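# Move the white-capped square bottle from fridge to workbench

## Task

Remove the square, white-capped bottle from the refrigerator (its left door is held open by a latch) and set it upright on the workbench. Every other item in the refrigerator must stay where it is. If the robot topples or finishes leaning, the task counts as failed.

## Robot and tools

ROBOT. A LinearBot: an omnidirectional wheeled base with a column about 1.7 m high. A carriage rides the column (lift_m) and holds two identical six-joint arms, each ending in a two-finger gripper. Arm bases sit about 0.57 m + lift_m above the floor, and carriage parts hang roughly 0.15 m lower. A hand reaches about 0.78 m from its shoulder but only about 0.38 m below its arm base. The hand is about 0.16 m long, 0.1 m wide (0.14 m open), and the wrist camera sticks out 0.11 m to one side. Parked arm: joints 1 to 6 = 0, 0.05, 0.05, 1.45, 0, 0. Cameras: carriage_camera (fixed, forward, tilted about 20 degrees down), left_wrist_camera and right_wrist_camera (looking past the fingertips).

FRAMES. Base frame: metres, origin on the floor below the base centre, x forward, y left, z up. left_hand and right_hand are reported in it, as the midpoint between the finger pads, with quat_wxyz giving the hand axes (hand z along the fingers, fingers open along hand y). base_odometry is in the frame the base had at scene start, counts wheel turns only (slip counts as motion), heading in rad, positive left, -3.142 to 3.142. Hand readings can be off, usually reading higher than the true hand, more at long reach.

move. One action plus an optional cameras list. "base" takes exactly one key, each a relative offset from where the base last reported itself: translate_m (forward +, -2 to 2 m), strafe_m (left +, -2 to 2 m) or rotate_rad (counter-clockwise +, -6.3 to 6.3 rad). "joints" is a single object for both arms, keyed by name, each value an absolute target: lift_m 0 to 1 m; left_/right_joint1_rad -2.617 to 3.054 (yaw about vertical, 0 forward, + left); joint2_rad 0 to 3.141 (shoulder: 0 upper arm back and level, 1.57 upright, 3.14 forward and level); joint3_rad 0 to 3.141 (elbow, 0 folded, 3.14 straight); joint4_rad -1.57 to 1.57 (wrist pitch, + lifts fingertips); joint5_rad -1.57 to 1.57 (wrist yaw, + turns fingertips right); joint6_rad -2.094 to 2.094 (roll about the finger axis, + clockwise seen from the forearm); left_/right_gripper_m 0 to 0.093 (pad gap in metres). "speeds" caps top speed for this action only: translate_m and strafe_m 0.02 to 0.5 m/s, rotate_rad 0.05 to 1.57 rad/s, lift_m 0.08 to 0.25 m/s (the upper values are the defaults). "min_time_s" (0.1 to 8 s) sets a minimum duration for each arm and gripper motion, giving straighter paths. Actions last at most 15 s; base drives quit after 14 s with time_out. Unknown keys make a call invalid; out-of-range values are refused, and a refusal or stop cancels the remaining move, wait and finished_scene calls in that reply. A call with no action simply reports state and images. cameras: names or ["all"]; [] returns none.

wait(seconds 0 to 10) lets the scene run without new commands. zoom_image(camera, region [x0,y0,x1,y1] in pixels, top-left origin, at most 504x504) enlarges part of the latest image of a camera that was included. read_manual(section="licences") gives only licence text. finished_scene(scene = current scene number) ends the scene irreversibly; the goal must stay met without the robot.

RESULTS. "pictures" lists image order; images may lag the state slightly. "move" reads done or the worst status. Statuses: done (for the base, wheels turned the full amount even if slipping); off_target (stopped short, may keep pushing); contact_stop or time_out (target dropped, holds in place); not_followed ("joint command not followed": arm targets withheld because the arms would nearly touch; the gripper part still runs); limit_stop_at_motor_heat. on_its_own lists uncommanded behaviour; "held at" is a target, not a reading. motor_effort is percent of max, + toward larger joint values, bracket = peak; readings carry per-motor error and noise. A lift effort that keeps dropping while lowering means a hand is resting on something. Joint torques wrap at ±28 N m for joints 1 to 3. Camera calibrations are given as K, distortion and T_world_to_cam in the base frame; small per-scene errors apply.

GRIPPING. Pads on a hard object read up to 0.005 m narrower than it; closed on nothing reads 0.000 to 0.002. Commanding about 0.005 m below the first-touch reading gives full force (about 45 to 70 N per pad). Release with a target clearly above the reading. A loaded level hand sags 7 to 25 cm per kg; a fully stretched arm may not lift 1 kg. Joints may stop short, overshoot or skip small turns.

CAUTIONS. The base stops only on wheel effort, not arm contact; arms have no contact stop and keep pressing, then snap to target when freed. To free a pressed base, back off about 0.2 m the way it came. Don't reverse under a table edge. Don't let the arms strike or squeeze each other. To untangle withheld arms, first resend one arm's six readings with joint 1 swung clear, then the other arm in a later action. Tipping risk rises with a high carriage, extended or loaded arms, pushing or pulling, and abrupt stops; only images reveal a lean. Extended arms heat up even while the model is thinking (MOTOR HOT at 75 °C, OVER-TEMPERATURE FAULT at 100 °C drops that arm for 30 to 60 s); park arms to cool. The simulation keeps running during thinking, holding the last command. Avoid drops, releasing moving objects, slams and hard shoves.

Each tool is called after "Call:" as name(argument=value, ...) on one line, values as JSON.

## Session

Call:
move(cameras=["carriage_camera"])

Call:
move(base={"rotate_rad": -1.55}, joints={"lift_m": 0.45}, cameras=["carriage_camera"])

Scene clock: 0.00 s.
Joint torques (N m): no reading
base_odometry: x=+0.000 y=+0.000 heading=+0.000
base_status: not commanded
joint_positions: lift_m=+0.300 left_joint1_rad=-0.007 left_joint2_rad=+0.050 left_joint3_rad=+0.032 left_joint4_rad=+1.420 left_joint5_rad=+0.044 left_joint6_rad=+0.030 left_gripper_m=+0.09396 right_joint1_rad=+0.008 right_joint2_rad=+0.053 right_joint3_rad=+0.060 right_joint4_rad=+1.485 right_joint5_rad=+0.002 right_joint6_rad=-0.014 right_gripper_m=+0.09396
joint_status: not commanded
motor_effort: lift_m=+24 drive_wheels=-1
left_hand: x=+0.2762 y=+0.2938 z=+1.2770 quat_wxyz=(+0.996, +0.024, +0.083, +0.010) (m; base frame)
right_hand: x=+0.2532 y=-0.3019 z=+1.2865 quat_wxyz=(+0.999, +0.001, +0.040, -0.003) (m; base frame)
pictures: carriage_camera
camera_calibration:
carriage_camera: T_world_to_cam=[[0.0454457, -0.998547, 0.0289474, -0.039313], [-0.353787, -0.0431872, -0.934329, 1.22887], [0.934221, 0.03222, -0.355235, 0.336645], [0, 0, 0, 1]] pos_world=[0.122044, 0.00296896, 1.2689]

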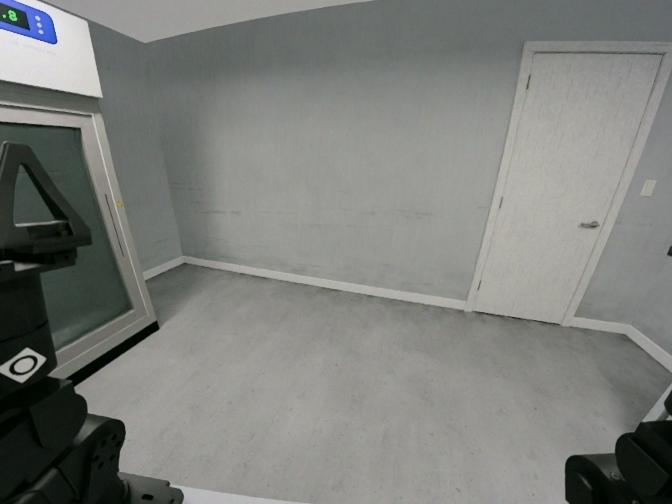

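Scene clock: 3.10 s.
Joint torques (N m): left_arm=[0.34 3.71 4.97 0.03 -0.06 0] | right_arm=[0.05 3.33 6.05 -0.29 -0.02 -0.16]
move: done
base_odometry: x=+0.000 y=+0.000 heading=-1.550
base_status: done
joint_positions: lift_m=+0.450 left_joint1_rad=-0.007 left_joint2_rad=+0.050 left_joint3_rad=+0.032 left_joint4_rad=+1.419 left_joint5_rad=+0.044 left_joint6_rad=+0.030 left_gripper_m=+0.09397 right_joint1_rad=+0.008 right_joint2_rad=+0.053 right_joint3_rad=+0.060 right_joint4_rad=+1.483 right_joint5_rad=+0.002 right_joint6_rad=-0.014 right_gripper_m=+0.09397
joint_status: all done
motor_effort: lift_m=+26(32) drive_wheels=+5(14)
left_hand: x=+0.2766 y=+0.2938 z=+1.4267 quat_wxyz=(+0.996, +0.024, +0.084, +0.010) (m; base frame)
right_hand: x=+0.2536 y=-0.3019 z=+1.4363 quat_wxyz=(+0.999, +0.001, +0.040, -0.003) (m; base frame)
pictures: carriage_camera
camera_calibration:
carriage_camera: T_world_to_cam=[[0.0454457, -0.998547, 0.0289474, -0.04365], [-0.353787, -0.0431872, -0.934329, 1.36886], [0.934221, 0.03222, -0.355235, 0.389868], [0, 0, 0, 1]] pos_world=[0.122044, 0.00296896, 1.41872]

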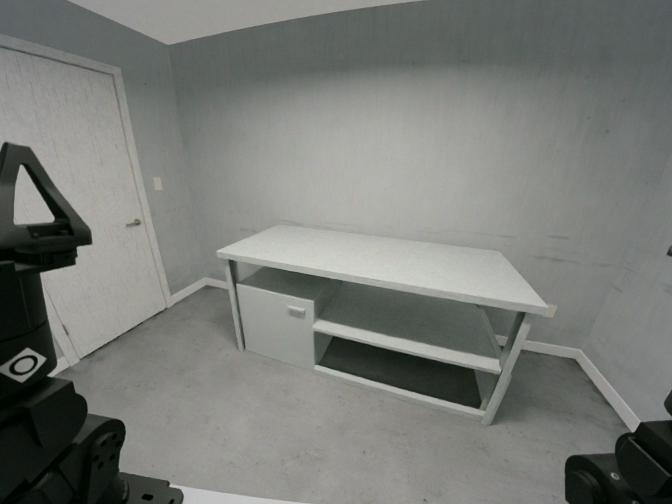

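Call:
move(base={"rotate_rad": 2.91}, joints={"lift_m": 0.5}, cameras=["carriage_camera"])

Scene clock: 21.53 s.
Joint torques (N m): left_arm=[0.32 3.73 5 0.07 -0.07 0] | right_arm=[0.06 3.32 6.05 -0.27 -0.02 -0.16]
move: done
base_odometry: x=+0.000 y=+0.000 heading=+1.360
base_status: done
joint_positions: lift_m=+0.500 left_joint1_rad=-0.007 left_joint2_rad=+0.050 left_joint3_rad=+0.032 left_joint4_rad=+1.417 left_joint5_rad=+0.044 left_joint6_rad=+0.030 left_gripper_m=+0.09398 right_joint1_rad=+0.008 right_joint2_rad=+0.053 right_joint3_rad=+0.060 right_joint4_rad=+1.482 right_joint5_rad=+0.002 right_joint6_rad=-0.014 right_gripper_m=+0.09398
joint_status: all done
motor_effort: lift_m=+26(31) drive_wheels=+3(16)
left_hand: x=+0.2770 y=+0.2938 z=+1.4766 quat_wxyz=(+0.996, +0.024, +0.085, +0.010) (m; base frame)
right_hand: x=+0.2540 y=-0.3019 z=+1.4863 quat_wxyz=(+0.999, +0.001, +0.041, -0.003) (m; base frame)
pictures: carriage_camera
camera_calibration:
carriage_camera: T_world_to_cam=[[0.0454457, -0.998547, 0.0289474, -0.0450971], [-0.353787, -0.0431872, -0.934329, 1.41557], [0.934221, 0.03222, -0.355235, 0.407626], [0, 0, 0, 1]] pos_world=[0.122044, 0.00296896, 1.46871]

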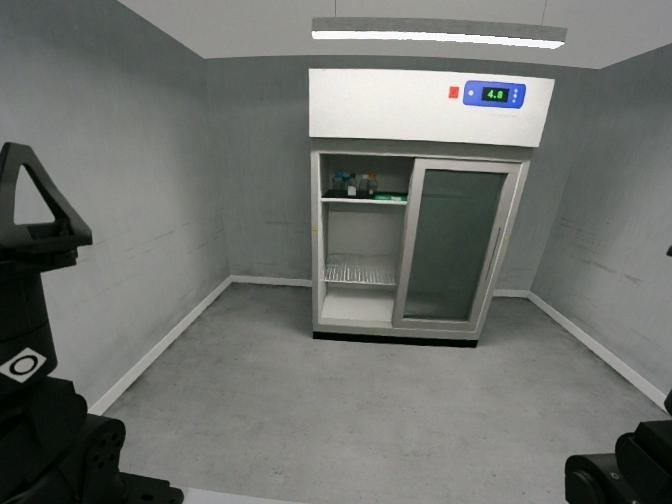

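Call:
move(base={"translate_m": 0.8}, cameras=["carriage_camera"])

Call:
zoom_image(camera="carriage_camera", region=[300, 150, 480, 270])

Scene clock: 56.73 s.
Joint torques (N m): left_arm=[0.34 3.7 5.07 0.07 -0.06 -0.01] | right_arm=[0.03 3.29 6.05 -0.28 -0.02 -0.16]
move: done
base_odometry: x=+0.167 y=+0.782 heading=+1.361
base_status: done
joint_positions: lift_m=+0.500 left_joint1_rad=-0.007 left_joint2_rad=+0.050 left_joint3_rad=+0.032 left_joint4_rad=+1.416 left_joint5_rad=+0.044 left_joint6_rad=+0.030 left_gripper_m=+0.09398 right_joint1_rad=+0.008 right_joint2_rad=+0.053 right_joint3_rad=+0.060 right_joint4_rad=+1.482 right_joint5_rad=+0.002 right_joint6_rad=-0.014 right_gripper_m=+0.09398
joint_status: not commanded
motor_effort: lift_m=+26(26) drive_wheels=-5(19)
left_hand: x=+0.2772 y=+0.2938 z=+1.4766 quat_wxyz=(+0.996, +0.024, +0.085, +0.010) (m; base frame)
right_hand: x=+0.2539 y=-0.3019 z=+1.4863 quat_wxyz=(+0.999, +0.001, +0.041, -0.003) (m; base frame)
pictures: carriage_camera
camera_calibration:
carriage_camera: T_world_to_cam=[[0.0454457, -0.998547, 0.0289474, -0.0450971], [-0.353787, -0.0431872, -0.934329, 1.41557], [0.934221, 0.03222, -0.355235, 0.407626], [0, 0, 0, 1]] pos_world=[0.122044, 0.00296896, 1.46871]

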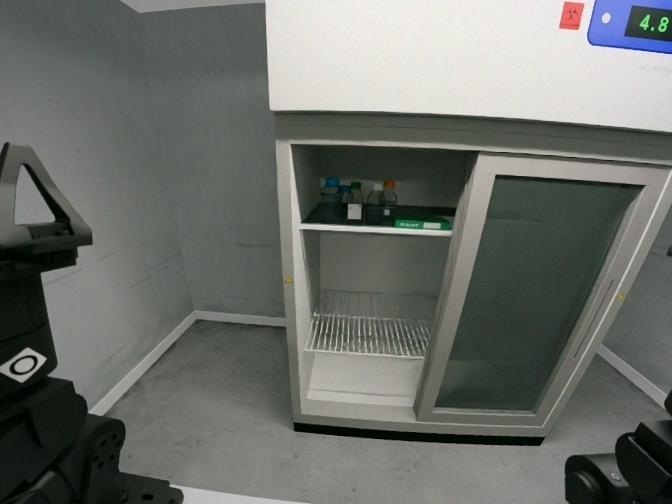

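Scaled by 2.800 from the camera's 672x504 image, which has a finer 960x720 frame.

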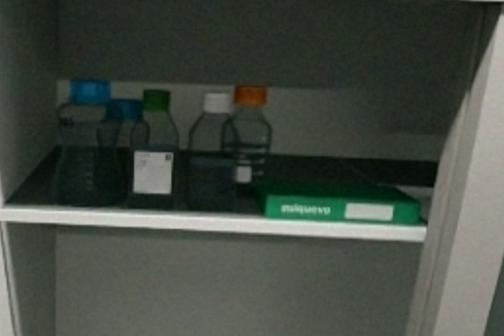

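Call:
move(base={"strafe_m": 0.19}, joints={"lift_m": 0.37, "right_joint1_rad": 0.0, "right_joint2_rad": 1.57, "right_joint3_rad": 1.71, "right_joint4_rad": -0.14, "right_joint5_rad": 0.0, "right_joint6_rad": 0.0, "right_gripper_m": 0.07}, min_time_s=1.5, cameras=["right_wrist_camera"])

Call:
move(base={"translate_m": 0.25}, speeds={"translate_m": 0.25}, cameras=["right_wrist_camera", "carriage_camera"])

Scene clock: 105.90 s.
Joint torques (N m): left_arm=[0.32 3.74 4.97 0.07 -0.07 0] | right_arm=[-0.58 -5.45 10.3 1.84 -0.02 -0.04]
move: done
base_odometry: x=-0.019 y=+0.822 heading=+1.360
base_status: done
joint_positions: lift_m=+0.370 left_joint1_rad=-0.007 left_joint2_rad=+0.050 left_joint3_rad=+0.032 left_joint4_rad=+1.416 left_joint5_rad=+0.044 left_joint6_rad=+0.030 left_gripper_m=+0.09398 right_joint1_rad=+0.006 right_joint2_rad=+1.559 right_joint3_rad=+1.681 right_joint4_rad=-0.136 right_joint5_rad=+0.001 right_joint6_rad=-0.011 right_gripper_m=+0.07007
joint_status: all done
motor_effort: lift_m=+21(22) drive_wheels=-4(14)
left_hand: x=+0.2771 y=+0.2938 z=+1.3472 quat_wxyz=(+0.996, +0.024, +0.085, +0.010) (m; base frame)
right_hand: x=+0.7315 y=-0.2987 z=+1.3861 quat_wxyz=(+0.702, -0.006, +0.712, -0.002) (m; base frame)
pictures: right_wrist_camera
camera_calibration:
right_wrist_camera: T_world_to_cam=[[0.0429694, -0.998804, -0.0233275, -0.295934], [-0.612945, -0.00791664, -0.790086, 1.54375], [0.788956, 0.0482479, -0.612552, 0.409422], [0, 0, 0, 1]] pos_world=[0.635937, -0.303113, 1.46359]

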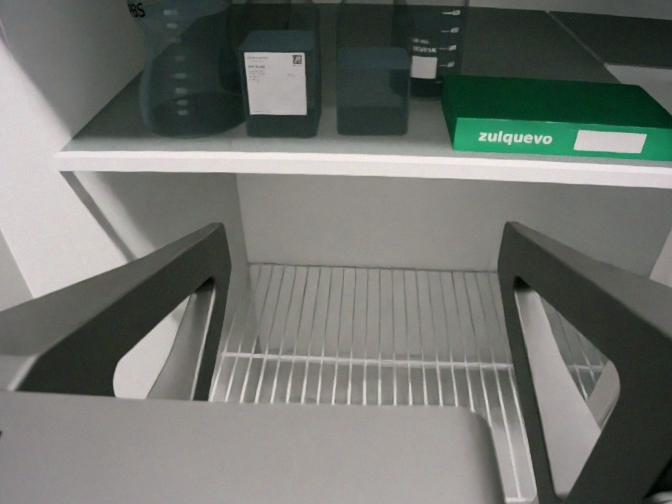

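Scene clock: 108.27 s.
Joint torques (N m): left_arm=[0.34 3.75 5.01 0.08 -0.07 0] | right_arm=[-0.59 -5.65 10.09 1.92 -0.02 -0.04]
move: done
base_odometry: x=+0.033 y=+1.067 heading=+1.361
base_status: done
joint_positions: lift_m=+0.370 left_joint1_rad=-0.007 left_joint2_rad=+0.050 left_joint3_rad=+0.032 left_joint4_rad=+1.416 left_joint5_rad=+0.044 left_joint6_rad=+0.030 left_gripper_m=+0.09398 right_joint1_rad=+0.006 right_joint2_rad=+1.561 right_joint3_rad=+1.683 right_joint4_rad=-0.144 right_joint5_rad=+0.001 right_joint6_rad=-0.011 right_gripper_m=+0.07007
joint_status: not commanded
motor_effort: lift_m=+21(21) drive_wheels=-3(12)
left_hand: x=+0.2773 y=+0.2938 z=+1.3472 quat_wxyz=(+0.996, +0.024, +0.086, +0.010) (m; base frame)
right_hand: x=+0.7320 y=-0.2987 z=+1.3840 quat_wxyz=(+0.699, -0.006, +0.715, -0.002) (m; base frame)
pictures: carriage_camera, right_wrist_camera
camera_calibration:
carriage_camera: T_world_to_cam=[[0.0454457, -0.998547, 0.0289474, -0.0413505], [-0.353787, -0.0431872, -0.934329, 1.29464], [0.934221, 0.03222, -0.355235, 0.361649], [0, 0, 0, 1]] pos_world=[0.122044, 0.00296896, 1.33928]
right_wrist_camera: T_world_to_cam=[[0.0427637, -0.998797, -0.0240162, -0.294893], [-0.619556, -0.00765305, -0.784915, 1.54018], [0.783787, 0.0484453, -0.619138, 0.42075], [0, 0, 0, 1]] pos_world=[0.637057, -0.303135, 1.46233]

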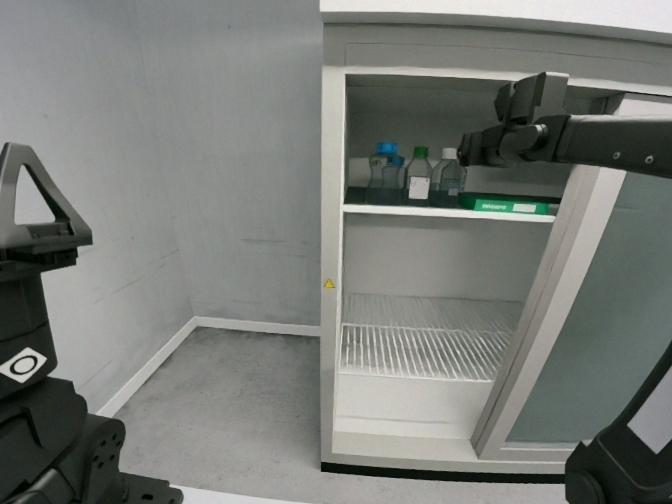

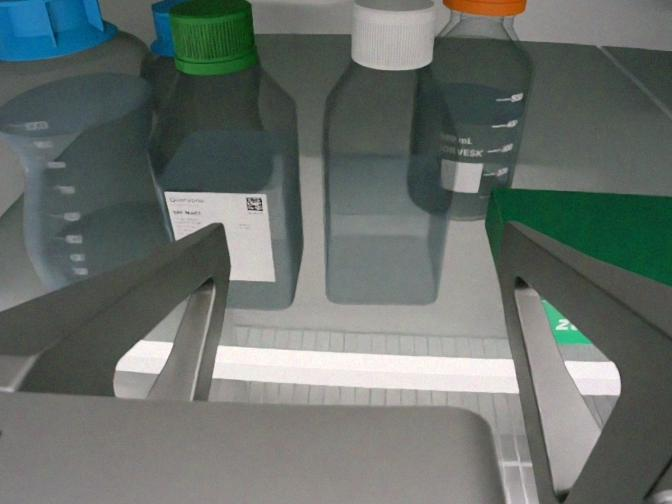

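Call:
move(base={"strafe_m": -0.014}, speeds={"strafe_m": 0.1}, cameras=[])

Call:
move(base={"translate_m": 0.13}, speeds={"translate_m": 0.15}, cameras=["right_wrist_camera"])

Scene clock: 148.23 s.
Joint torques (N m): left_arm=[0.34 3.74 5 0.08 -0.07 0] | right_arm=[-0.16 -5.63 10.13 1.92 -0.01 -0.04]
move: done
base_odometry: x=+0.046 y=+1.064 heading=+1.361
base_status: done
joint_positions: lift_m=+0.370 left_joint1_rad=-0.007 left_joint2_rad=+0.050 left_joint3_rad=+0.032 left_joint4_rad=+1.416 left_joint5_rad=+0.044 left_joint6_rad=+0.030 left_gripper_m=+0.09398 right_joint1_rad=+0.002 right_joint2_rad=+1.561 right_joint3_rad=+1.683 right_joint4_rad=-0.144 right_joint5_rad=+0.000 right_joint6_rad=-0.011 right_gripper_m=+0.07007
joint_status: not commanded
motor_effort: lift_m=+21(21) drive_wheels=+1(6)
left_hand: x=+0.2773 y=+0.2938 z=+1.3472 quat_wxyz=(+0.996, +0.024, +0.086, +0.010) (m; base frame)
right_hand: x=+0.7320 y=-0.3005 z=+1.3840 quat_wxyz=(+0.699, -0.005, +0.715, -0.003) (m; base frame)
pictures: none
No camera images: "cameras" was empty.

Scene clock: 150.07 s.
Joint torques (N m): left_arm=[0.34 3.71 5 0.07 -0.07 0] | right_arm=[-0.21 -5.7 10.11 1.94 -0.02 -0.04]
move: done
base_odometry: x=+0.074 y=+1.191 heading=+1.361
base_status: done
joint_positions: lift_m=+0.370 left_joint1_rad=-0.007 left_joint2_rad=+0.050 left_joint3_rad=+0.032 left_joint4_rad=+1.416 left_joint5_rad=+0.044 left_joint6_rad=+0.030 left_gripper_m=+0.09398 right_joint1_rad=+0.002 right_joint2_rad=+1.561 right_joint3_rad=+1.683 right_joint4_rad=-0.146 right_joint5_rad=+0.000 right_joint6_rad=-0.011 right_gripper_m=+0.07007
joint_status: not commanded
motor_effort: lift_m=+21(21) drive_wheels=-3(12)
left_hand: x=+0.2771 y=+0.2938 z=+1.3472 quat_wxyz=(+0.996, +0.024, +0.085, +0.010) (m; base frame)
right_hand: x=+0.7320 y=-0.3005 z=+1.3836 quat_wxyz=(+0.699, -0.005, +0.715, -0.003) (m; base frame)
pictures: right_wrist_camera
camera_calibration:
right_wrist_camera: T_world_to_cam=[[0.0396785, -0.998922, -0.0240902, -0.29435], [-0.620773, -0.0057516, -0.783969, 1.54002], [0.782985, 0.0460612, -0.620332, 0.422128], [0, 0, 0, 1]] pos_world=[0.637162, -0.304619, 1.4621]

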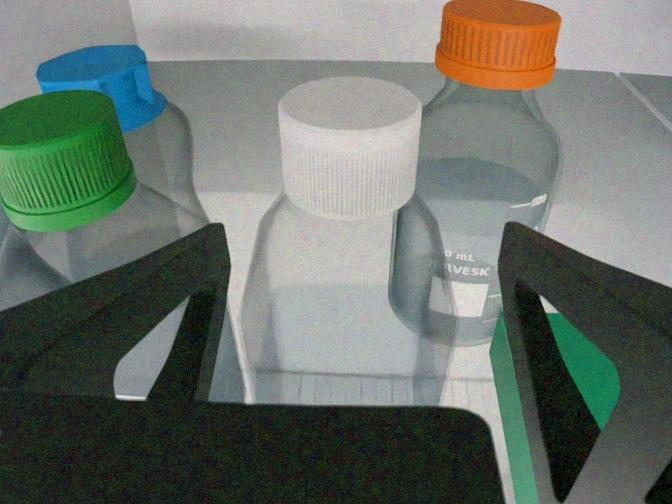

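Call:
move(base={"strafe_m": 0.006}, speeds={"strafe_m": 0.1}, joints={"right_gripper_m": 0.066}, cameras=[])

Call:
move(base={"translate_m": 0.062}, speeds={"translate_m": 0.1}, cameras=["right_wrist_camera"])

Scene clock: 182.43 s.
Joint torques (N m): left_arm=[0.31 3.71 5 0.07 -0.07 0] | right_arm=[-0.16 -5.64 10.17 1.94 -0.01 -0.05]
move: done
base_odometry: x=+0.068 y=+1.193 heading=+1.360
base_status: done
joint_positions: lift_m=+0.370 left_joint1_rad=-0.007 left_joint2_rad=+0.050 left_joint3_rad=+0.032 left_joint4_rad=+1.416 left_joint5_rad=+0.045 left_joint6_rad=+0.030 left_gripper_m=+0.09398 right_joint1_rad=+0.002 right_joint2_rad=+1.561 right_joint3_rad=+1.683 right_joint4_rad=-0.146 right_joint5_rad=+0.000 right_joint6_rad=-0.010 right_gripper_m=+0.06607
joint_status: all done
motor_effort: lift_m=+21(21) drive_wheels=+5(8)
left_hand: x=+0.2771 y=+0.2937 z=+1.3472 quat_wxyz=(+0.996, +0.024, +0.085, +0.010) (m; base frame)
right_hand: x=+0.7320 y=-0.3006 z=+1.3836 quat_wxyz=(+0.699, -0.005, +0.715, -0.003) (m; base frame)
pictures: none
No camera images: "cameras" was empty.

Scene clock: 183.80 s.
Joint torques (N m): left_arm=[0.35 3.71 5.03 0.07 -0.07 0] | right_arm=[-0.17 -5.64 10.07 1.94 -0.01 -0.05]
move: done
base_odometry: x=+0.081 y=+1.253 heading=+1.361
base_status: done
joint_positions: lift_m=+0.370 left_joint1_rad=-0.007 left_joint2_rad=+0.050 left_joint3_rad=+0.032 left_joint4_rad=+1.417 left_joint5_rad=+0.045 left_joint6_rad=+0.030 left_gripper_m=+0.09398 right_joint1_rad=+0.002 right_joint2_rad=+1.561 right_joint3_rad=+1.683 right_joint4_rad=-0.146 right_joint5_rad=+0.000 right_joint6_rad=-0.010 right_gripper_m=+0.06607
joint_status: not commanded
motor_effort: lift_m=+21(21) drive_wheels=+1(12)
left_hand: x=+0.2770 y=+0.2937 z=+1.3472 quat_wxyz=(+0.996, +0.024, +0.085, +0.010) (m; base frame)
right_hand: x=+0.7320 y=-0.3006 z=+1.3836 quat_wxyz=(+0.699, -0.005, +0.715, -0.003) (m; base frame)
pictures: right_wrist_camera
camera_calibration:
right_wrist_camera: T_world_to_cam=[[0.0396692, -0.998913, -0.0244803, -0.293925], [-0.620774, -0.00543974, -0.783971, 1.54012], [0.782985, 0.0462962, -0.620315, 0.422181], [0, 0, 0, 1]] pos_world=[0.637163, -0.304773, 1.46209]

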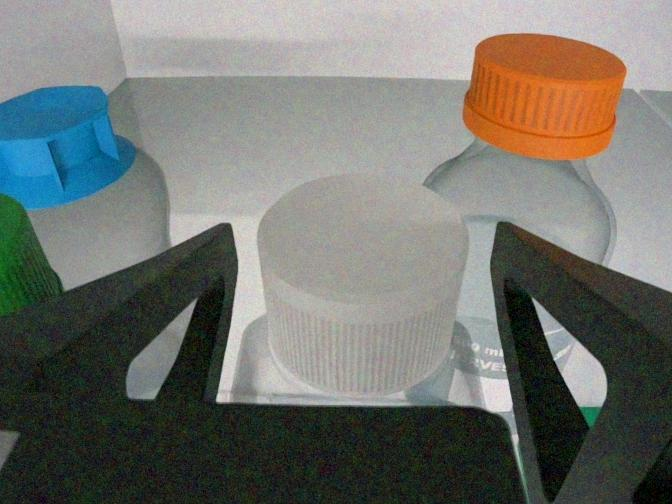

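Call:
move(joints={"right_gripper_m": 0.036}, min_time_s=2, cameras=[])

Call:
move(joints={"lift_m": 0.405, "right_joint2_rad": 1.55, "right_joint4_rad": -0.03}, speeds={"lift_m": 0.08}, min_time_s=1, cameras=["carriage_camera", "right_wrist_camera"])

Scene clock: 200.43 s.
Joint torques (N m): left_arm=[0.32 3.69 5.01 0.06 -0.07 0] | right_arm=[-0.16 -5.64 10.11 1.94 -0.01 -0.15]
move: off_target
base_odometry: x=+0.081 y=+1.253 heading=+1.361
base_status: not commanded
joint_positions: lift_m=+0.370 left_joint1_rad=-0.007 left_joint2_rad=+0.050 left_joint3_rad=+0.032 left_joint4_rad=+1.417 left_joint5_rad=+0.045 left_joint6_rad=+0.030 left_gripper_m=+0.09398 right_joint1_rad=+0.002 right_joint2_rad=+1.561 right_joint3_rad=+1.683 right_joint4_rad=-0.146 right_joint5_rad=+0.000 right_joint6_rad=+0.000 right_gripper_m=+0.04227
joint_status: right_gripper_m off_target (ended at +0.04229, target +0.03600)
motor_effort: lift_m=+21(21) drive_wheels=-2(7)
left_hand: x=+0.2770 y=+0.2937 z=+1.3472 quat_wxyz=(+0.996, +0.024, +0.085, +0.010) (m; base frame)
right_hand: x=+0.7320 y=-0.3007 z=+1.3836 quat_wxyz=(+0.699, -0.001, +0.716, +0.001) (m; base frame)
pictures: none
No camera images: "cameras" was empty.

Scene clock: 201.73 s.
Joint torques (N m): left_arm=[0.32 3.73 4.98 0.07 -0.07 0] | right_arm=[-0.16 -8.08 10.14 2.99 -0.01 -0.16]
move: off_target
base_odometry: x=+0.081 y=+1.253 heading=+1.361
base_status: not commanded
joint_positions: lift_m=+0.405 left_joint1_rad=-0.007 left_joint2_rad=+0.050 left_joint3_rad=+0.032 left_joint4_rad=+1.417 left_joint5_rad=+0.045 left_joint6_rad=+0.030 left_gripper_m=+0.09398 right_joint1_rad=+0.002 right_joint2_rad=+1.569 right_joint3_rad=+1.683 right_joint4_rad=-0.149 right_joint5_rad=+0.000 right_joint6_rad=+0.000 right_gripper_m=+0.04223
joint_status: right_joint4_rad off_target (ended at -0.148, target -0.030); the others done
motor_effort: lift_m=+26(31) drive_wheels=+2(5)
left_hand: x=+0.2770 y=+0.2937 z=+1.3816 quat_wxyz=(+0.996, +0.024, +0.085, +0.010) (m; base frame)
right_hand: x=+0.7347 y=-0.3007 z=+1.4134 quat_wxyz=(+0.695, -0.001, +0.719, +0.001) (m; base frame)
pictures: carriage_camera, right_wrist_camera
camera_calibration:
carriage_camera: T_world_to_cam=[[0.0454457, -0.998547, 0.0289474, -0.0423453], [-0.353787, -0.0431872, -0.934329, 1.32674], [0.934221, 0.03222, -0.355235, 0.373856], [0, 0, 0, 1]] pos_world=[0.122044, 0.00296896, 1.37365]
right_wrist_camera: T_world_to_cam=[[0.038655, -0.998634, -0.035164, -0.277436], [-0.629428, 0.0029978, -0.777053, 1.56427], [0.776097, 0.0521702, -0.628452, 0.456827], [0, 0, 0, 1]] pos_world=[0.640778, -0.305579, 1.49286]

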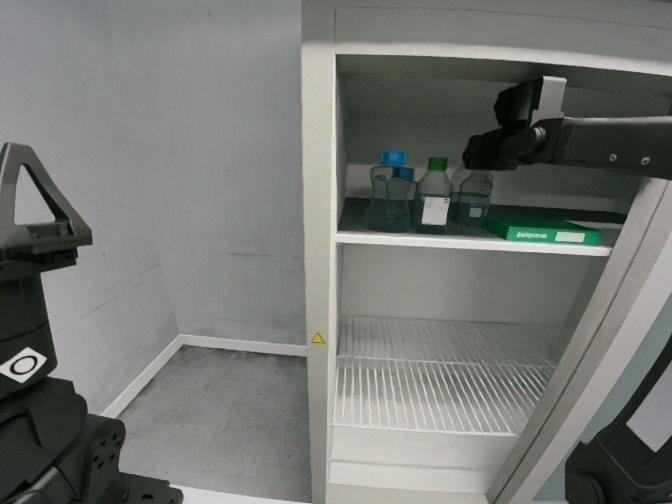

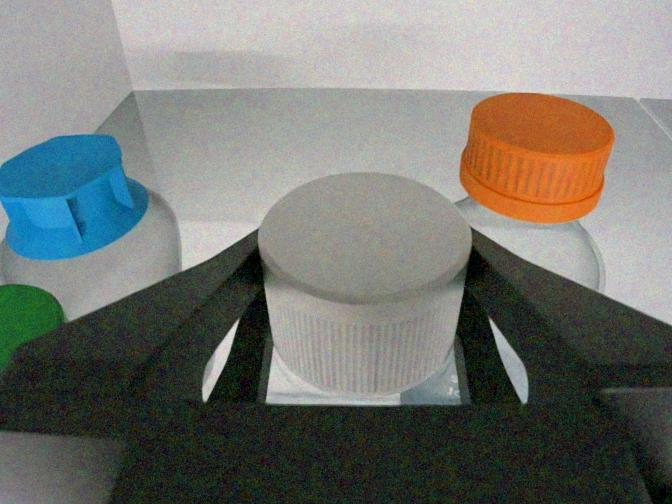

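Call:
move(base={"translate_m": -0.5}, joints={"lift_m": 0.415}, speeds={"translate_m": 0.2, "lift_m": 0.08}, cameras=["carriage_camera"])

Call:
move(base={"rotate_rad": -3.136}, joints={"right_joint2_rad": 0.95, "right_joint3_rad": 0.95, "right_joint4_rad": -0.45, "lift_m": 0.36}, speeds={"rotate_rad": 0.9, "lift_m": 0.1}, min_time_s=2, cameras=["carriage_camera"])

Scene clock: 239.40 s.
Joint torques (N m): left_arm=[0.32 3.71 4.98 0.07 -0.07 0] | right_arm=[-0.13 -8.2 10.19 2.92 -0.02 -0.16]
move: done
base_odometry: x=-0.024 y=+0.764 heading=+1.361
base_status: done
joint_positions: lift_m=+0.415 left_joint1_rad=-0.007 left_joint2_rad=+0.050 left_joint3_rad=+0.032 left_joint4_rad=+1.416 left_joint5_rad=+0.045 left_joint6_rad=+0.030 left_gripper_m=+0.09398 right_joint1_rad=+0.002 right_joint2_rad=+1.570 right_joint3_rad=+1.683 right_joint4_rad=-0.141 right_joint5_rad=+0.000 right_joint6_rad=+0.000 right_gripper_m=+0.04223
joint_status: all done
motor_effort: lift_m=+26(31) drive_wheels=+0(13)
left_hand: x=+0.2771 y=+0.2937 z=+1.3915 quat_wxyz=(+0.996, +0.024, +0.085, +0.010) (m; base frame)
right_hand: x=+0.7350 y=-0.3007 z=+1.4250 quat_wxyz=(+0.697, -0.001, +0.717, +0.001) (m; base frame)
pictures: carriage_camera
camera_calibration:
carriage_camera: T_world_to_cam=[[0.0454457, -0.998547, 0.0289474, -0.0426343], [-0.353787, -0.0431872, -0.934329, 1.33607], [0.934221, 0.03222, -0.355235, 0.377403], [0, 0, 0, 1]] pos_world=[0.122044, 0.00296896, 1.38363]

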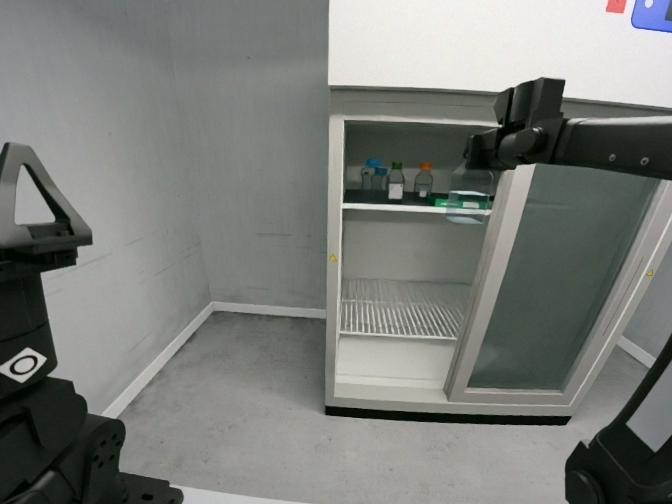

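Scene clock: 244.30 s.
Joint torques (N m): left_arm=[0.32 3.73 4.97 0.06 -0.07 0.01] | right_arm=[-0.16 -4.67 8.68 2.38 0 -0.16]
move: off_target
base_odometry: x=-0.023 y=+0.764 heading=-1.775
base_status: done
joint_positions: lift_m=+0.360 left_joint1_rad=-0.007 left_joint2_rad=+0.050 left_joint3_rad=+0.032 left_joint4_rad=+1.416 left_joint5_rad=+0.045 left_joint6_rad=+0.030 left_gripper_m=+0.09400 right_joint1_rad=+0.002 right_joint2_rad=+0.980 right_joint3_rad=+0.940 right_joint4_rad=-0.517 right_joint5_rad=-0.001 right_joint6_rad=+0.000 right_gripper_m=+0.04215
joint_status: right_joint4_rad off_target (ended at -0.516, target -0.450); the others done
motor_effort: lift_m=+22(22) drive_wheels=+3(14)
left_hand: x=+0.2771 y=+0.2937 z=+1.3371 quat_wxyz=(+0.996, +0.024, +0.085, +0.010) (m; base frame)
right_hand: x=+0.5619 y=-0.3010 z=+1.1657 quat_wxyz=(+0.486, -0.001, +0.874, +0.001) (m; base frame)
pictures: carriage_camera
camera_calibration:
carriage_camera: T_world_to_cam=[[0.0454457, -0.998547, 0.0289474, -0.0410582], [-0.353787, -0.0431872, -0.934329, 1.2852], [0.934221, 0.03222, -0.355235, 0.358061], [0, 0, 0, 1]] pos_world=[0.122044, 0.00296896, 1.32918]

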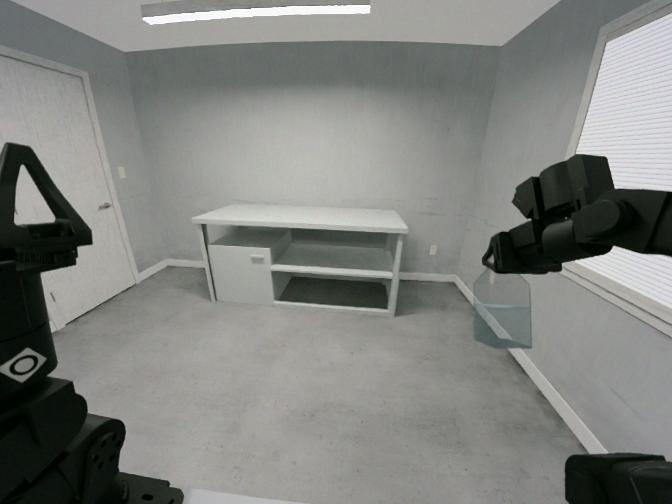

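Call:
move(base={"translate_m": 0.95}, speeds={"translate_m": 0.35}, cameras=["carriage_camera"])

Scene clock: 284.97 s.
Joint torques (N m): left_arm=[0.34 3.75 4.98 0.06 -0.07 0] | right_arm=[-0.1 -4.46 8.69 2.4 0 -0.16]
move: done
base_odometry: x=-0.217 y=-0.166 heading=-1.776
base_status: done
joint_positions: lift_m=+0.360 left_joint1_rad=-0.007 left_joint2_rad=+0.050 left_joint3_rad=+0.032 left_joint4_rad=+1.417 left_joint5_rad=+0.045 left_joint6_rad=+0.030 left_gripper_m=+0.09400 right_joint1_rad=+0.002 right_joint2_rad=+0.978 right_joint3_rad=+0.940 right_joint4_rad=-0.518 right_joint5_rad=-0.001 right_joint6_rad=+0.000 right_gripper_m=+0.04215
joint_status: not commanded
motor_effort: lift_m=+22(22) drive_wheels=-5(18)
left_hand: x=+0.2769 y=+0.2937 z=+1.3371 quat_wxyz=(+0.996, +0.024, +0.085, +0.010) (m; base frame)
right_hand: x=+0.5613 y=-0.3010 z=+1.1660 quat_wxyz=(+0.486, -0.001, +0.874, +0.001) (m; base frame)
pictures: carriage_camera
camera_calibration:
carriage_camera: T_world_to_cam=[[0.0454457, -0.998547, 0.0289474, -0.0410582], [-0.353787, -0.0431872, -0.934329, 1.2852], [0.934221, 0.03222, -0.355235, 0.358061], [0, 0, 0, 1]] pos_world=[0.122044, 0.00296896, 1.32918]

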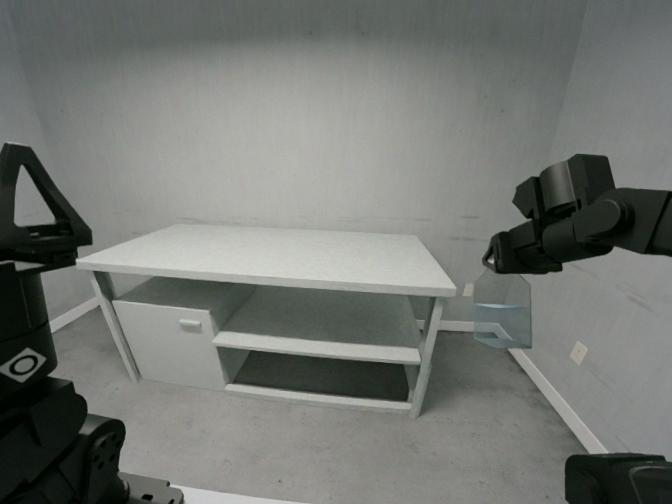

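Call:
move(base={"translate_m": 0.48}, joints={"right_joint2_rad": 1.5, "right_joint3_rad": 1.37, "right_joint4_rad": 0.28, "lift_m": 0.34}, speeds={"translate_m": 0.2}, min_time_s=2.2, cameras=["carriage_camera", "right_wrist_camera"])

Scene clock: 319.63 s.
Joint torques (N m): left_arm=[0.32 3.74 4.98 0.04 -0.07 0] | right_arm=[-0.06 -6.74 13.76 2.94 0 -0.16]
move: off_target
base_odometry: x=-0.315 y=-0.636 heading=-1.776
base_status: done
joint_positions: lift_m=+0.340 left_joint1_rad=-0.007 left_joint2_rad=+0.050 left_joint3_rad=+0.032 left_joint4_rad=+1.418 left_joint5_rad=+0.045 left_joint6_rad=+0.030 left_gripper_m=+0.09400 right_joint1_rad=+0.002 right_joint2_rad=+1.505 right_joint3_rad=+1.308 right_joint4_rad=+0.166 right_joint5_rad=-0.001 right_joint6_rad=+0.000 right_gripper_m=+0.04215
joint_status: right_joint3_rad off_target (ended at +1.308, target +1.370); right_joint4_rad off_target (ended at +0.167, target +0.280); the others done
motor_effort: lift_m=+22(23) drive_wheels=-6(16)
left_hand: x=+0.2767 y=+0.2937 z=+1.3171 quat_wxyz=(+0.996, +0.024, +0.084, +0.010) (m; base frame)
right_hand: x=+0.7332 y=-0.3007 z=+1.2732 quat_wxyz=(+0.696, -0.001, +0.718, +0.001) (m; base frame)
pictures: carriage_camera, right_wrist_camera
camera_calibration:
carriage_camera: T_world_to_cam=[[0.0454457, -0.998547, 0.0289474, -0.0404787], [-0.353787, -0.0431872, -0.934329, 1.2665], [0.934221, 0.03222, -0.355235, 0.350949], [0, 0, 0, 1]] pos_world=[0.122044, 0.00296896, 1.30916]
right_wrist_camera: T_world_to_cam=[[0.0395789, -0.998589, -0.0353969, -0.282674], [-0.62557, 0.00286004, -0.780163, 1.45548], [0.779164, 0.0530212, -0.624574, 0.362917], [0, 0, 0, 1]] pos_world=[0.638918, -0.305681, 1.35217]

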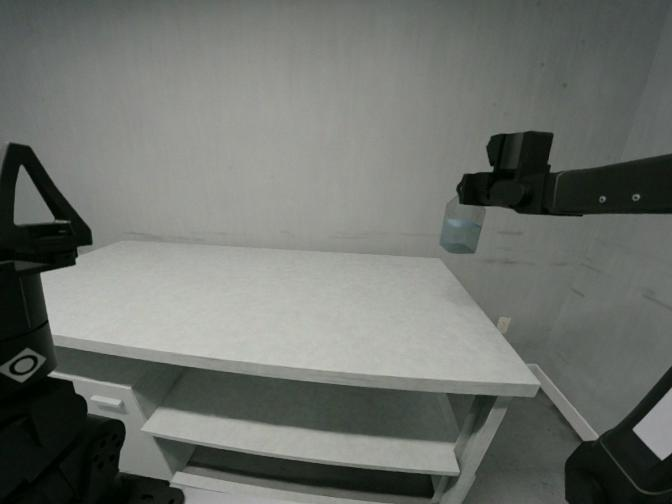

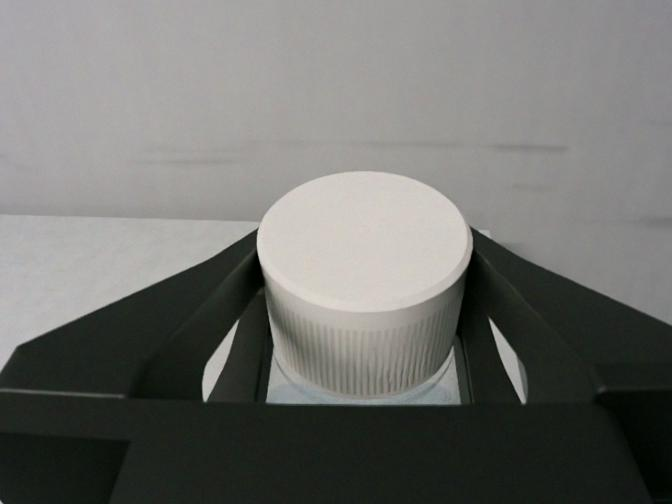

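Call:
move(joints={"lift_m": 0.14}, speeds={"lift_m": 0.2}, cameras=["carriage_camera"])

Call:
zoom_image(camera="carriage_camera", region=[400, 140, 560, 380])

Scene clock: 339.00 s.
Joint torques (N m): left_arm=[0.34 3.74 4.97 0.05 -0.08 -0.01] | right_arm=[-0.1 -7.32 12.37 2.98 0 -0.16]
move: done
base_odometry: x=-0.315 y=-0.636 heading=-1.776
base_status: not commanded
joint_positions: lift_m=+0.140 left_joint1_rad=-0.007 left_joint2_rad=+0.050 left_joint3_rad=+0.032 left_joint4_rad=+1.418 left_joint5_rad=+0.045 left_joint6_rad=+0.030 left_gripper_m=+0.09400 right_joint1_rad=+0.002 right_joint2_rad=+1.512 right_joint3_rad=+1.323 right_joint4_rad=+0.162 right_joint5_rad=-0.001 right_joint6_rad=+0.000 right_gripper_m=+0.04215
joint_status: all done
motor_effort: lift_m=+22(23) drive_wheels=-6(9)
left_hand: x=+0.2767 y=+0.2937 z=+1.1171 quat_wxyz=(+0.996, +0.024, +0.084, +0.010) (m; base frame)
right_hand: x=+0.7350 y=-0.3007 z=+1.0762 quat_wxyz=(+0.698, -0.001, +0.716, +0.001) (m; base frame)
pictures: carriage_camera
camera_calibration:
carriage_camera: T_world_to_cam=[[0.0454457, -0.998547, 0.0289474, -0.0346878], [-0.353787, -0.0431872, -0.934329, 1.07959], [0.934221, 0.03222, -0.355235, 0.279885], [0, 0, 0, 1]] pos_world=[0.122044, 0.00296896, 1.10912]

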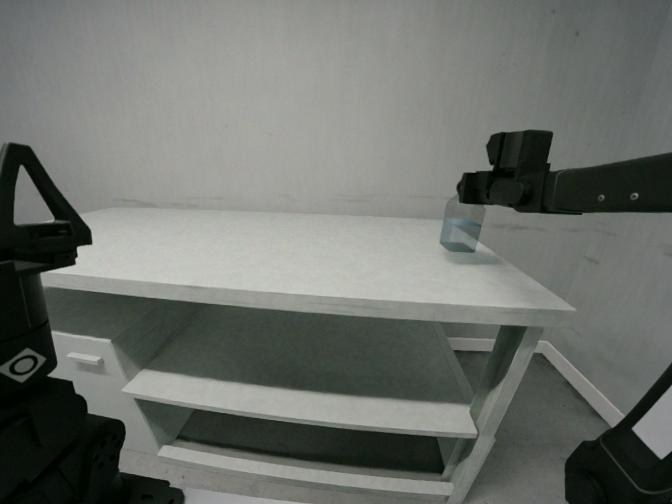

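Scaled by 2.100 from the camera's 672x504 image, which has a finer 960x720 frame.

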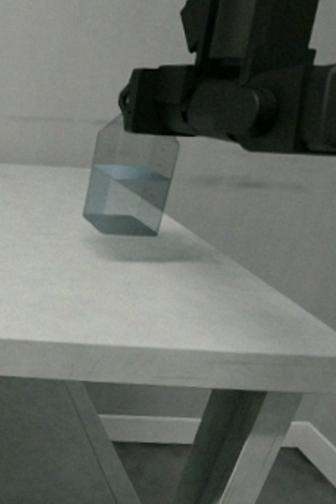

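Call:
move(joints={"lift_m": 0.106}, speeds={"lift_m": 0.08}, cameras=["carriage_camera"])

Call:
zoom_image(camera="carriage_camera", region=[420, 180, 520, 280])

Scene clock: 352.47 s.
Joint torques (N m): left_arm=[0.32 3.75 4.96 0.04 -0.07 0] | right_arm=[-0.12 -7.3 12.31 2.94 -0.01 -0.16]
move: done
base_odometry: x=-0.315 y=-0.636 heading=-1.776
base_status: not commanded
joint_positions: lift_m=+0.106 left_joint1_rad=-0.007 left_joint2_rad=+0.050 left_joint3_rad=+0.032 left_joint4_rad=+1.418 left_joint5_rad=+0.045 left_joint6_rad=+0.030 left_gripper_m=+0.09400 right_joint1_rad=+0.002 right_joint2_rad=+1.512 right_joint3_rad=+1.323 right_joint4_rad=+0.166 right_joint5_rad=-0.001 right_joint6_rad=+0.000 right_gripper_m=+0.04215
joint_status: all done
motor_effort: lift_m=+22(23) drive_wheels=-9(9)
left_hand: x=+0.2767 y=+0.2937 z=+1.0832 quat_wxyz=(+0.996, +0.024, +0.084, +0.010) (m; base frame)
right_hand: x=+0.7350 y=-0.3007 z=+1.0432 quat_wxyz=(+0.699, -0.001, +0.715, +0.001) (m; base frame)
pictures: carriage_camera
camera_calibration:
carriage_camera: T_world_to_cam=[[0.0454457, -0.998547, 0.0289474, -0.0337064], [-0.353787, -0.0431872, -0.934329, 1.04791], [0.934221, 0.03222, -0.355235, 0.267842], [0, 0, 0, 1]] pos_world=[0.122044, 0.00296896, 1.07521]

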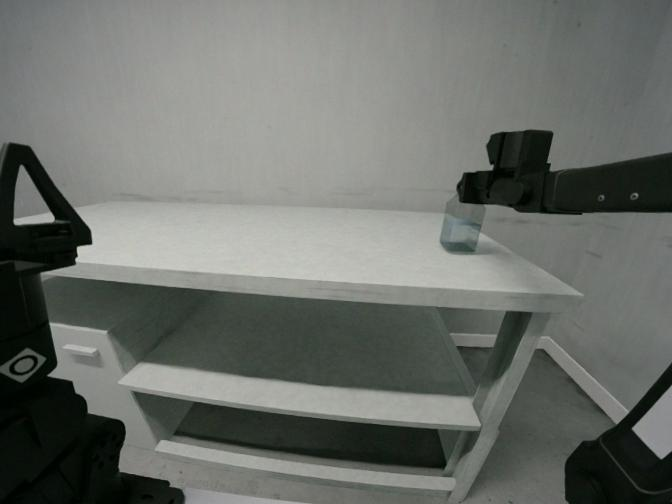

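Scaled by 5.040 from the camera's 672x504 image, which has a finer 960x720 frame.

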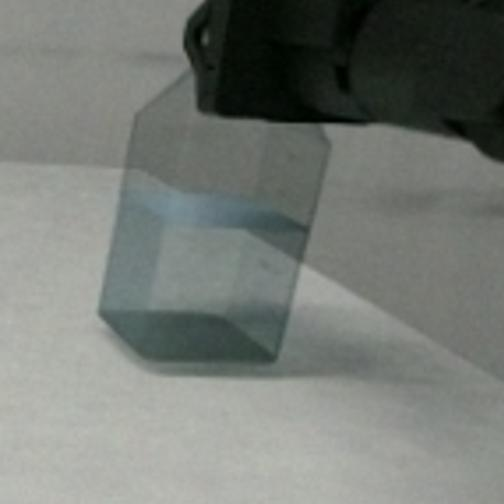

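Call:
move(joints={"lift_m": 0.088}, speeds={"lift_m": 0.08}, cameras=["carriage_camera"])

Call:
zoom_image(camera="carriage_camera", region=[420, 180, 520, 280])

Scene clock: 361.87 s.
Joint torques (N m): left_arm=[0.35 3.71 4.96 0.04 -0.07 0] | right_arm=[-0.1 -7.28 12.26 2.64 -0.01 -0.16]
move: done
base_odometry: x=-0.315 y=-0.636 heading=-1.776
base_status: not commanded
joint_positions: lift_m=+0.088 left_joint1_rad=-0.007 left_joint2_rad=+0.050 left_joint3_rad=+0.032 left_joint4_rad=+1.418 left_joint5_rad=+0.045 left_joint6_rad=+0.030 left_gripper_m=+0.09400 right_joint1_rad=+0.002 right_joint2_rad=+1.512 right_joint3_rad=+1.324 right_joint4_rad=+0.197 right_joint5_rad=-0.001 right_joint6_rad=+0.001 right_gripper_m=+0.04215
joint_status: all done
motor_effort: lift_m=+21(22) drive_wheels=+5(9)
left_hand: x=+0.2767 y=+0.2937 z=+1.0653 quat_wxyz=(+0.996, +0.024, +0.084, +0.010) (m; base frame)
right_hand: x=+0.7350 y=-0.3008 z=+1.0333 quat_wxyz=(+0.710, +0.000, +0.704, +0.001) (m; base frame)
pictures: carriage_camera
camera_calibration:
carriage_camera: T_world_to_cam=[[0.0454457, -0.998547, 0.0289474, -0.0331876], [-0.353787, -0.0431872, -0.934329, 1.03116], [0.934221, 0.03222, -0.355235, 0.261475], [0, 0, 0, 1]] pos_world=[0.122044, 0.00296896, 1.05729]

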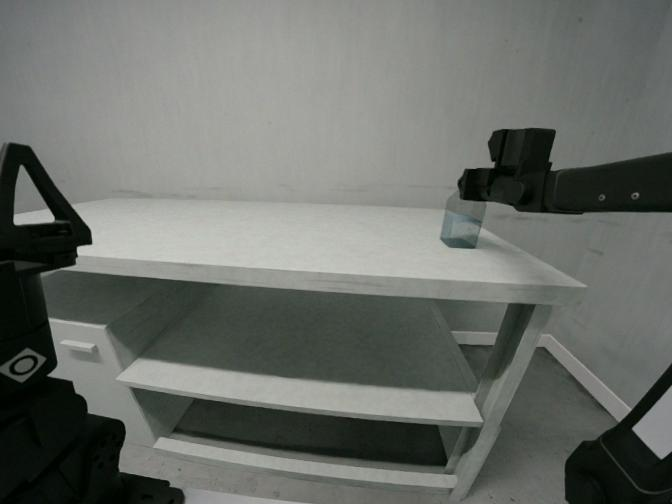

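Scaled by 5.040 from the camera's 672x504 image, which has a finer 960x720 frame.

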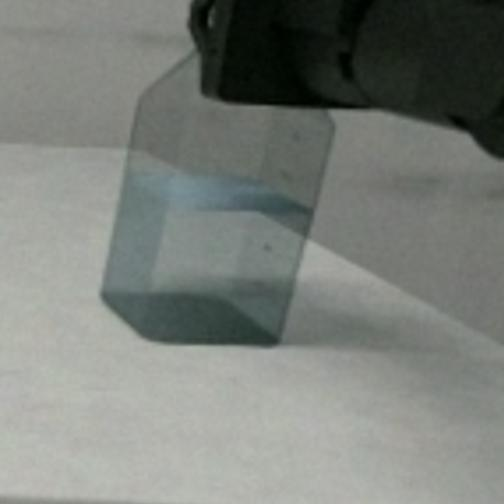

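Call:
move(joints={"lift_m": 0.093, "right_joint4_rad": 0.235}, speeds={"lift_m": 0.08}, min_time_s=0.6, cameras=["carriage_camera", "right_wrist_camera"])

Call:
zoom_image(camera="carriage_camera", region=[420, 180, 520, 280])

Scene clock: 393.33 s.
Joint torques (N m): left_arm=[0.35 3.73 5 0.04 -0.07 0] | right_arm=[-0.1 -7.36 12.27 2.41 0 -0.17]
move: off_target
base_odometry: x=-0.315 y=-0.636 heading=-1.776
base_status: not commanded
joint_positions: lift_m=+0.093 left_joint1_rad=-0.007 left_joint2_rad=+0.050 left_joint3_rad=+0.032 left_joint4_rad=+1.418 left_joint5_rad=+0.045 left_joint6_rad=+0.030 left_gripper_m=+0.09400 right_joint1_rad=+0.002 right_joint2_rad=+1.512 right_joint3_rad=+1.324 right_joint4_rad=+0.178 right_joint5_rad=-0.001 right_joint6_rad=+0.001 right_gripper_m=+0.04215
joint_status: right_joint4_rad off_target (ended at +0.178, target +0.235); the others done
motor_effort: lift_m=+27(32) drive_wheels=-7(8)
left_hand: x=+0.2767 y=+0.2937 z=+1.0696 quat_wxyz=(+0.996, +0.024, +0.084, +0.010) (m; base frame)
right_hand: x=+0.7350 y=-0.3008 z=+1.0329 quat_wxyz=(+0.704, +0.000, +0.711, +0.001) (m; base frame)
pictures: carriage_camera, right_wrist_camera
camera_calibration:
carriage_camera: T_world_to_cam=[[0.0454457, -0.998547, 0.0289474, -0.0333122], [-0.353787, -0.0431872, -0.934329, 1.03519], [0.934221, 0.03222, -0.355235, 0.263004], [0, 0, 0, 1]] pos_world=[0.122044, 0.00296896, 1.0616]
right_wrist_camera: T_world_to_cam=[[0.0398983, -0.998577, -0.0353806, -0.291561], [-0.60967, 0.00372486, -0.792647, 1.27062], [0.791651, 0.0531957, -0.608654, 0.185878], [0, 0, 0, 1]] pos_world=[0.639141, -0.305767, 1.10997]

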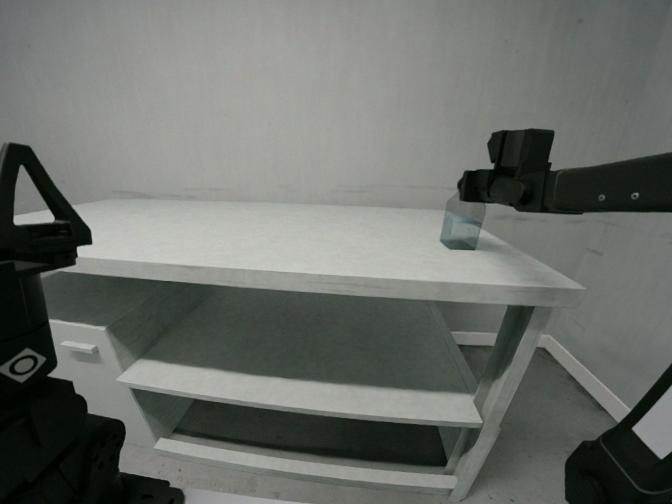

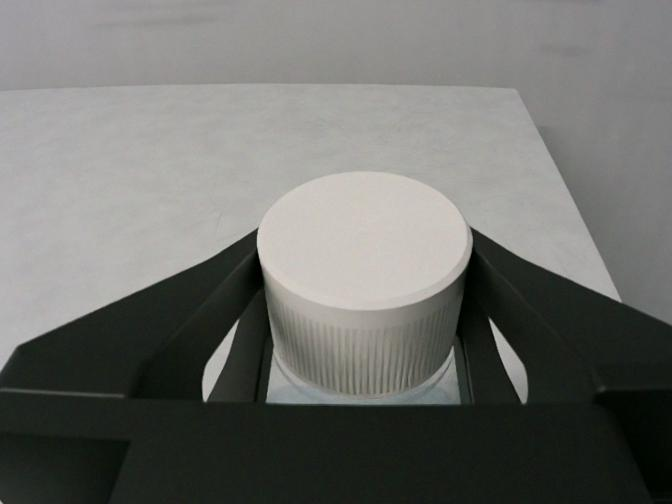

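Scaled by 5.040 from the camera's 672x504 image, which has a finer 960x720 frame.

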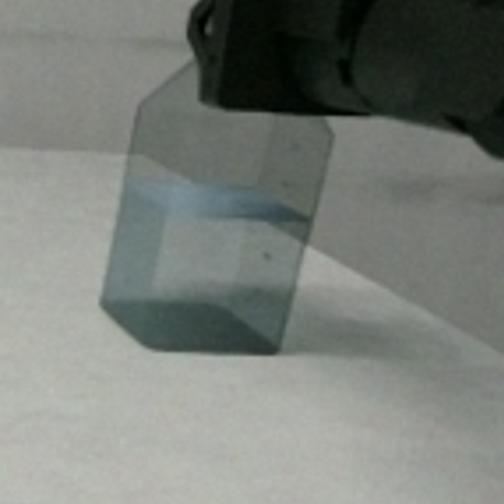

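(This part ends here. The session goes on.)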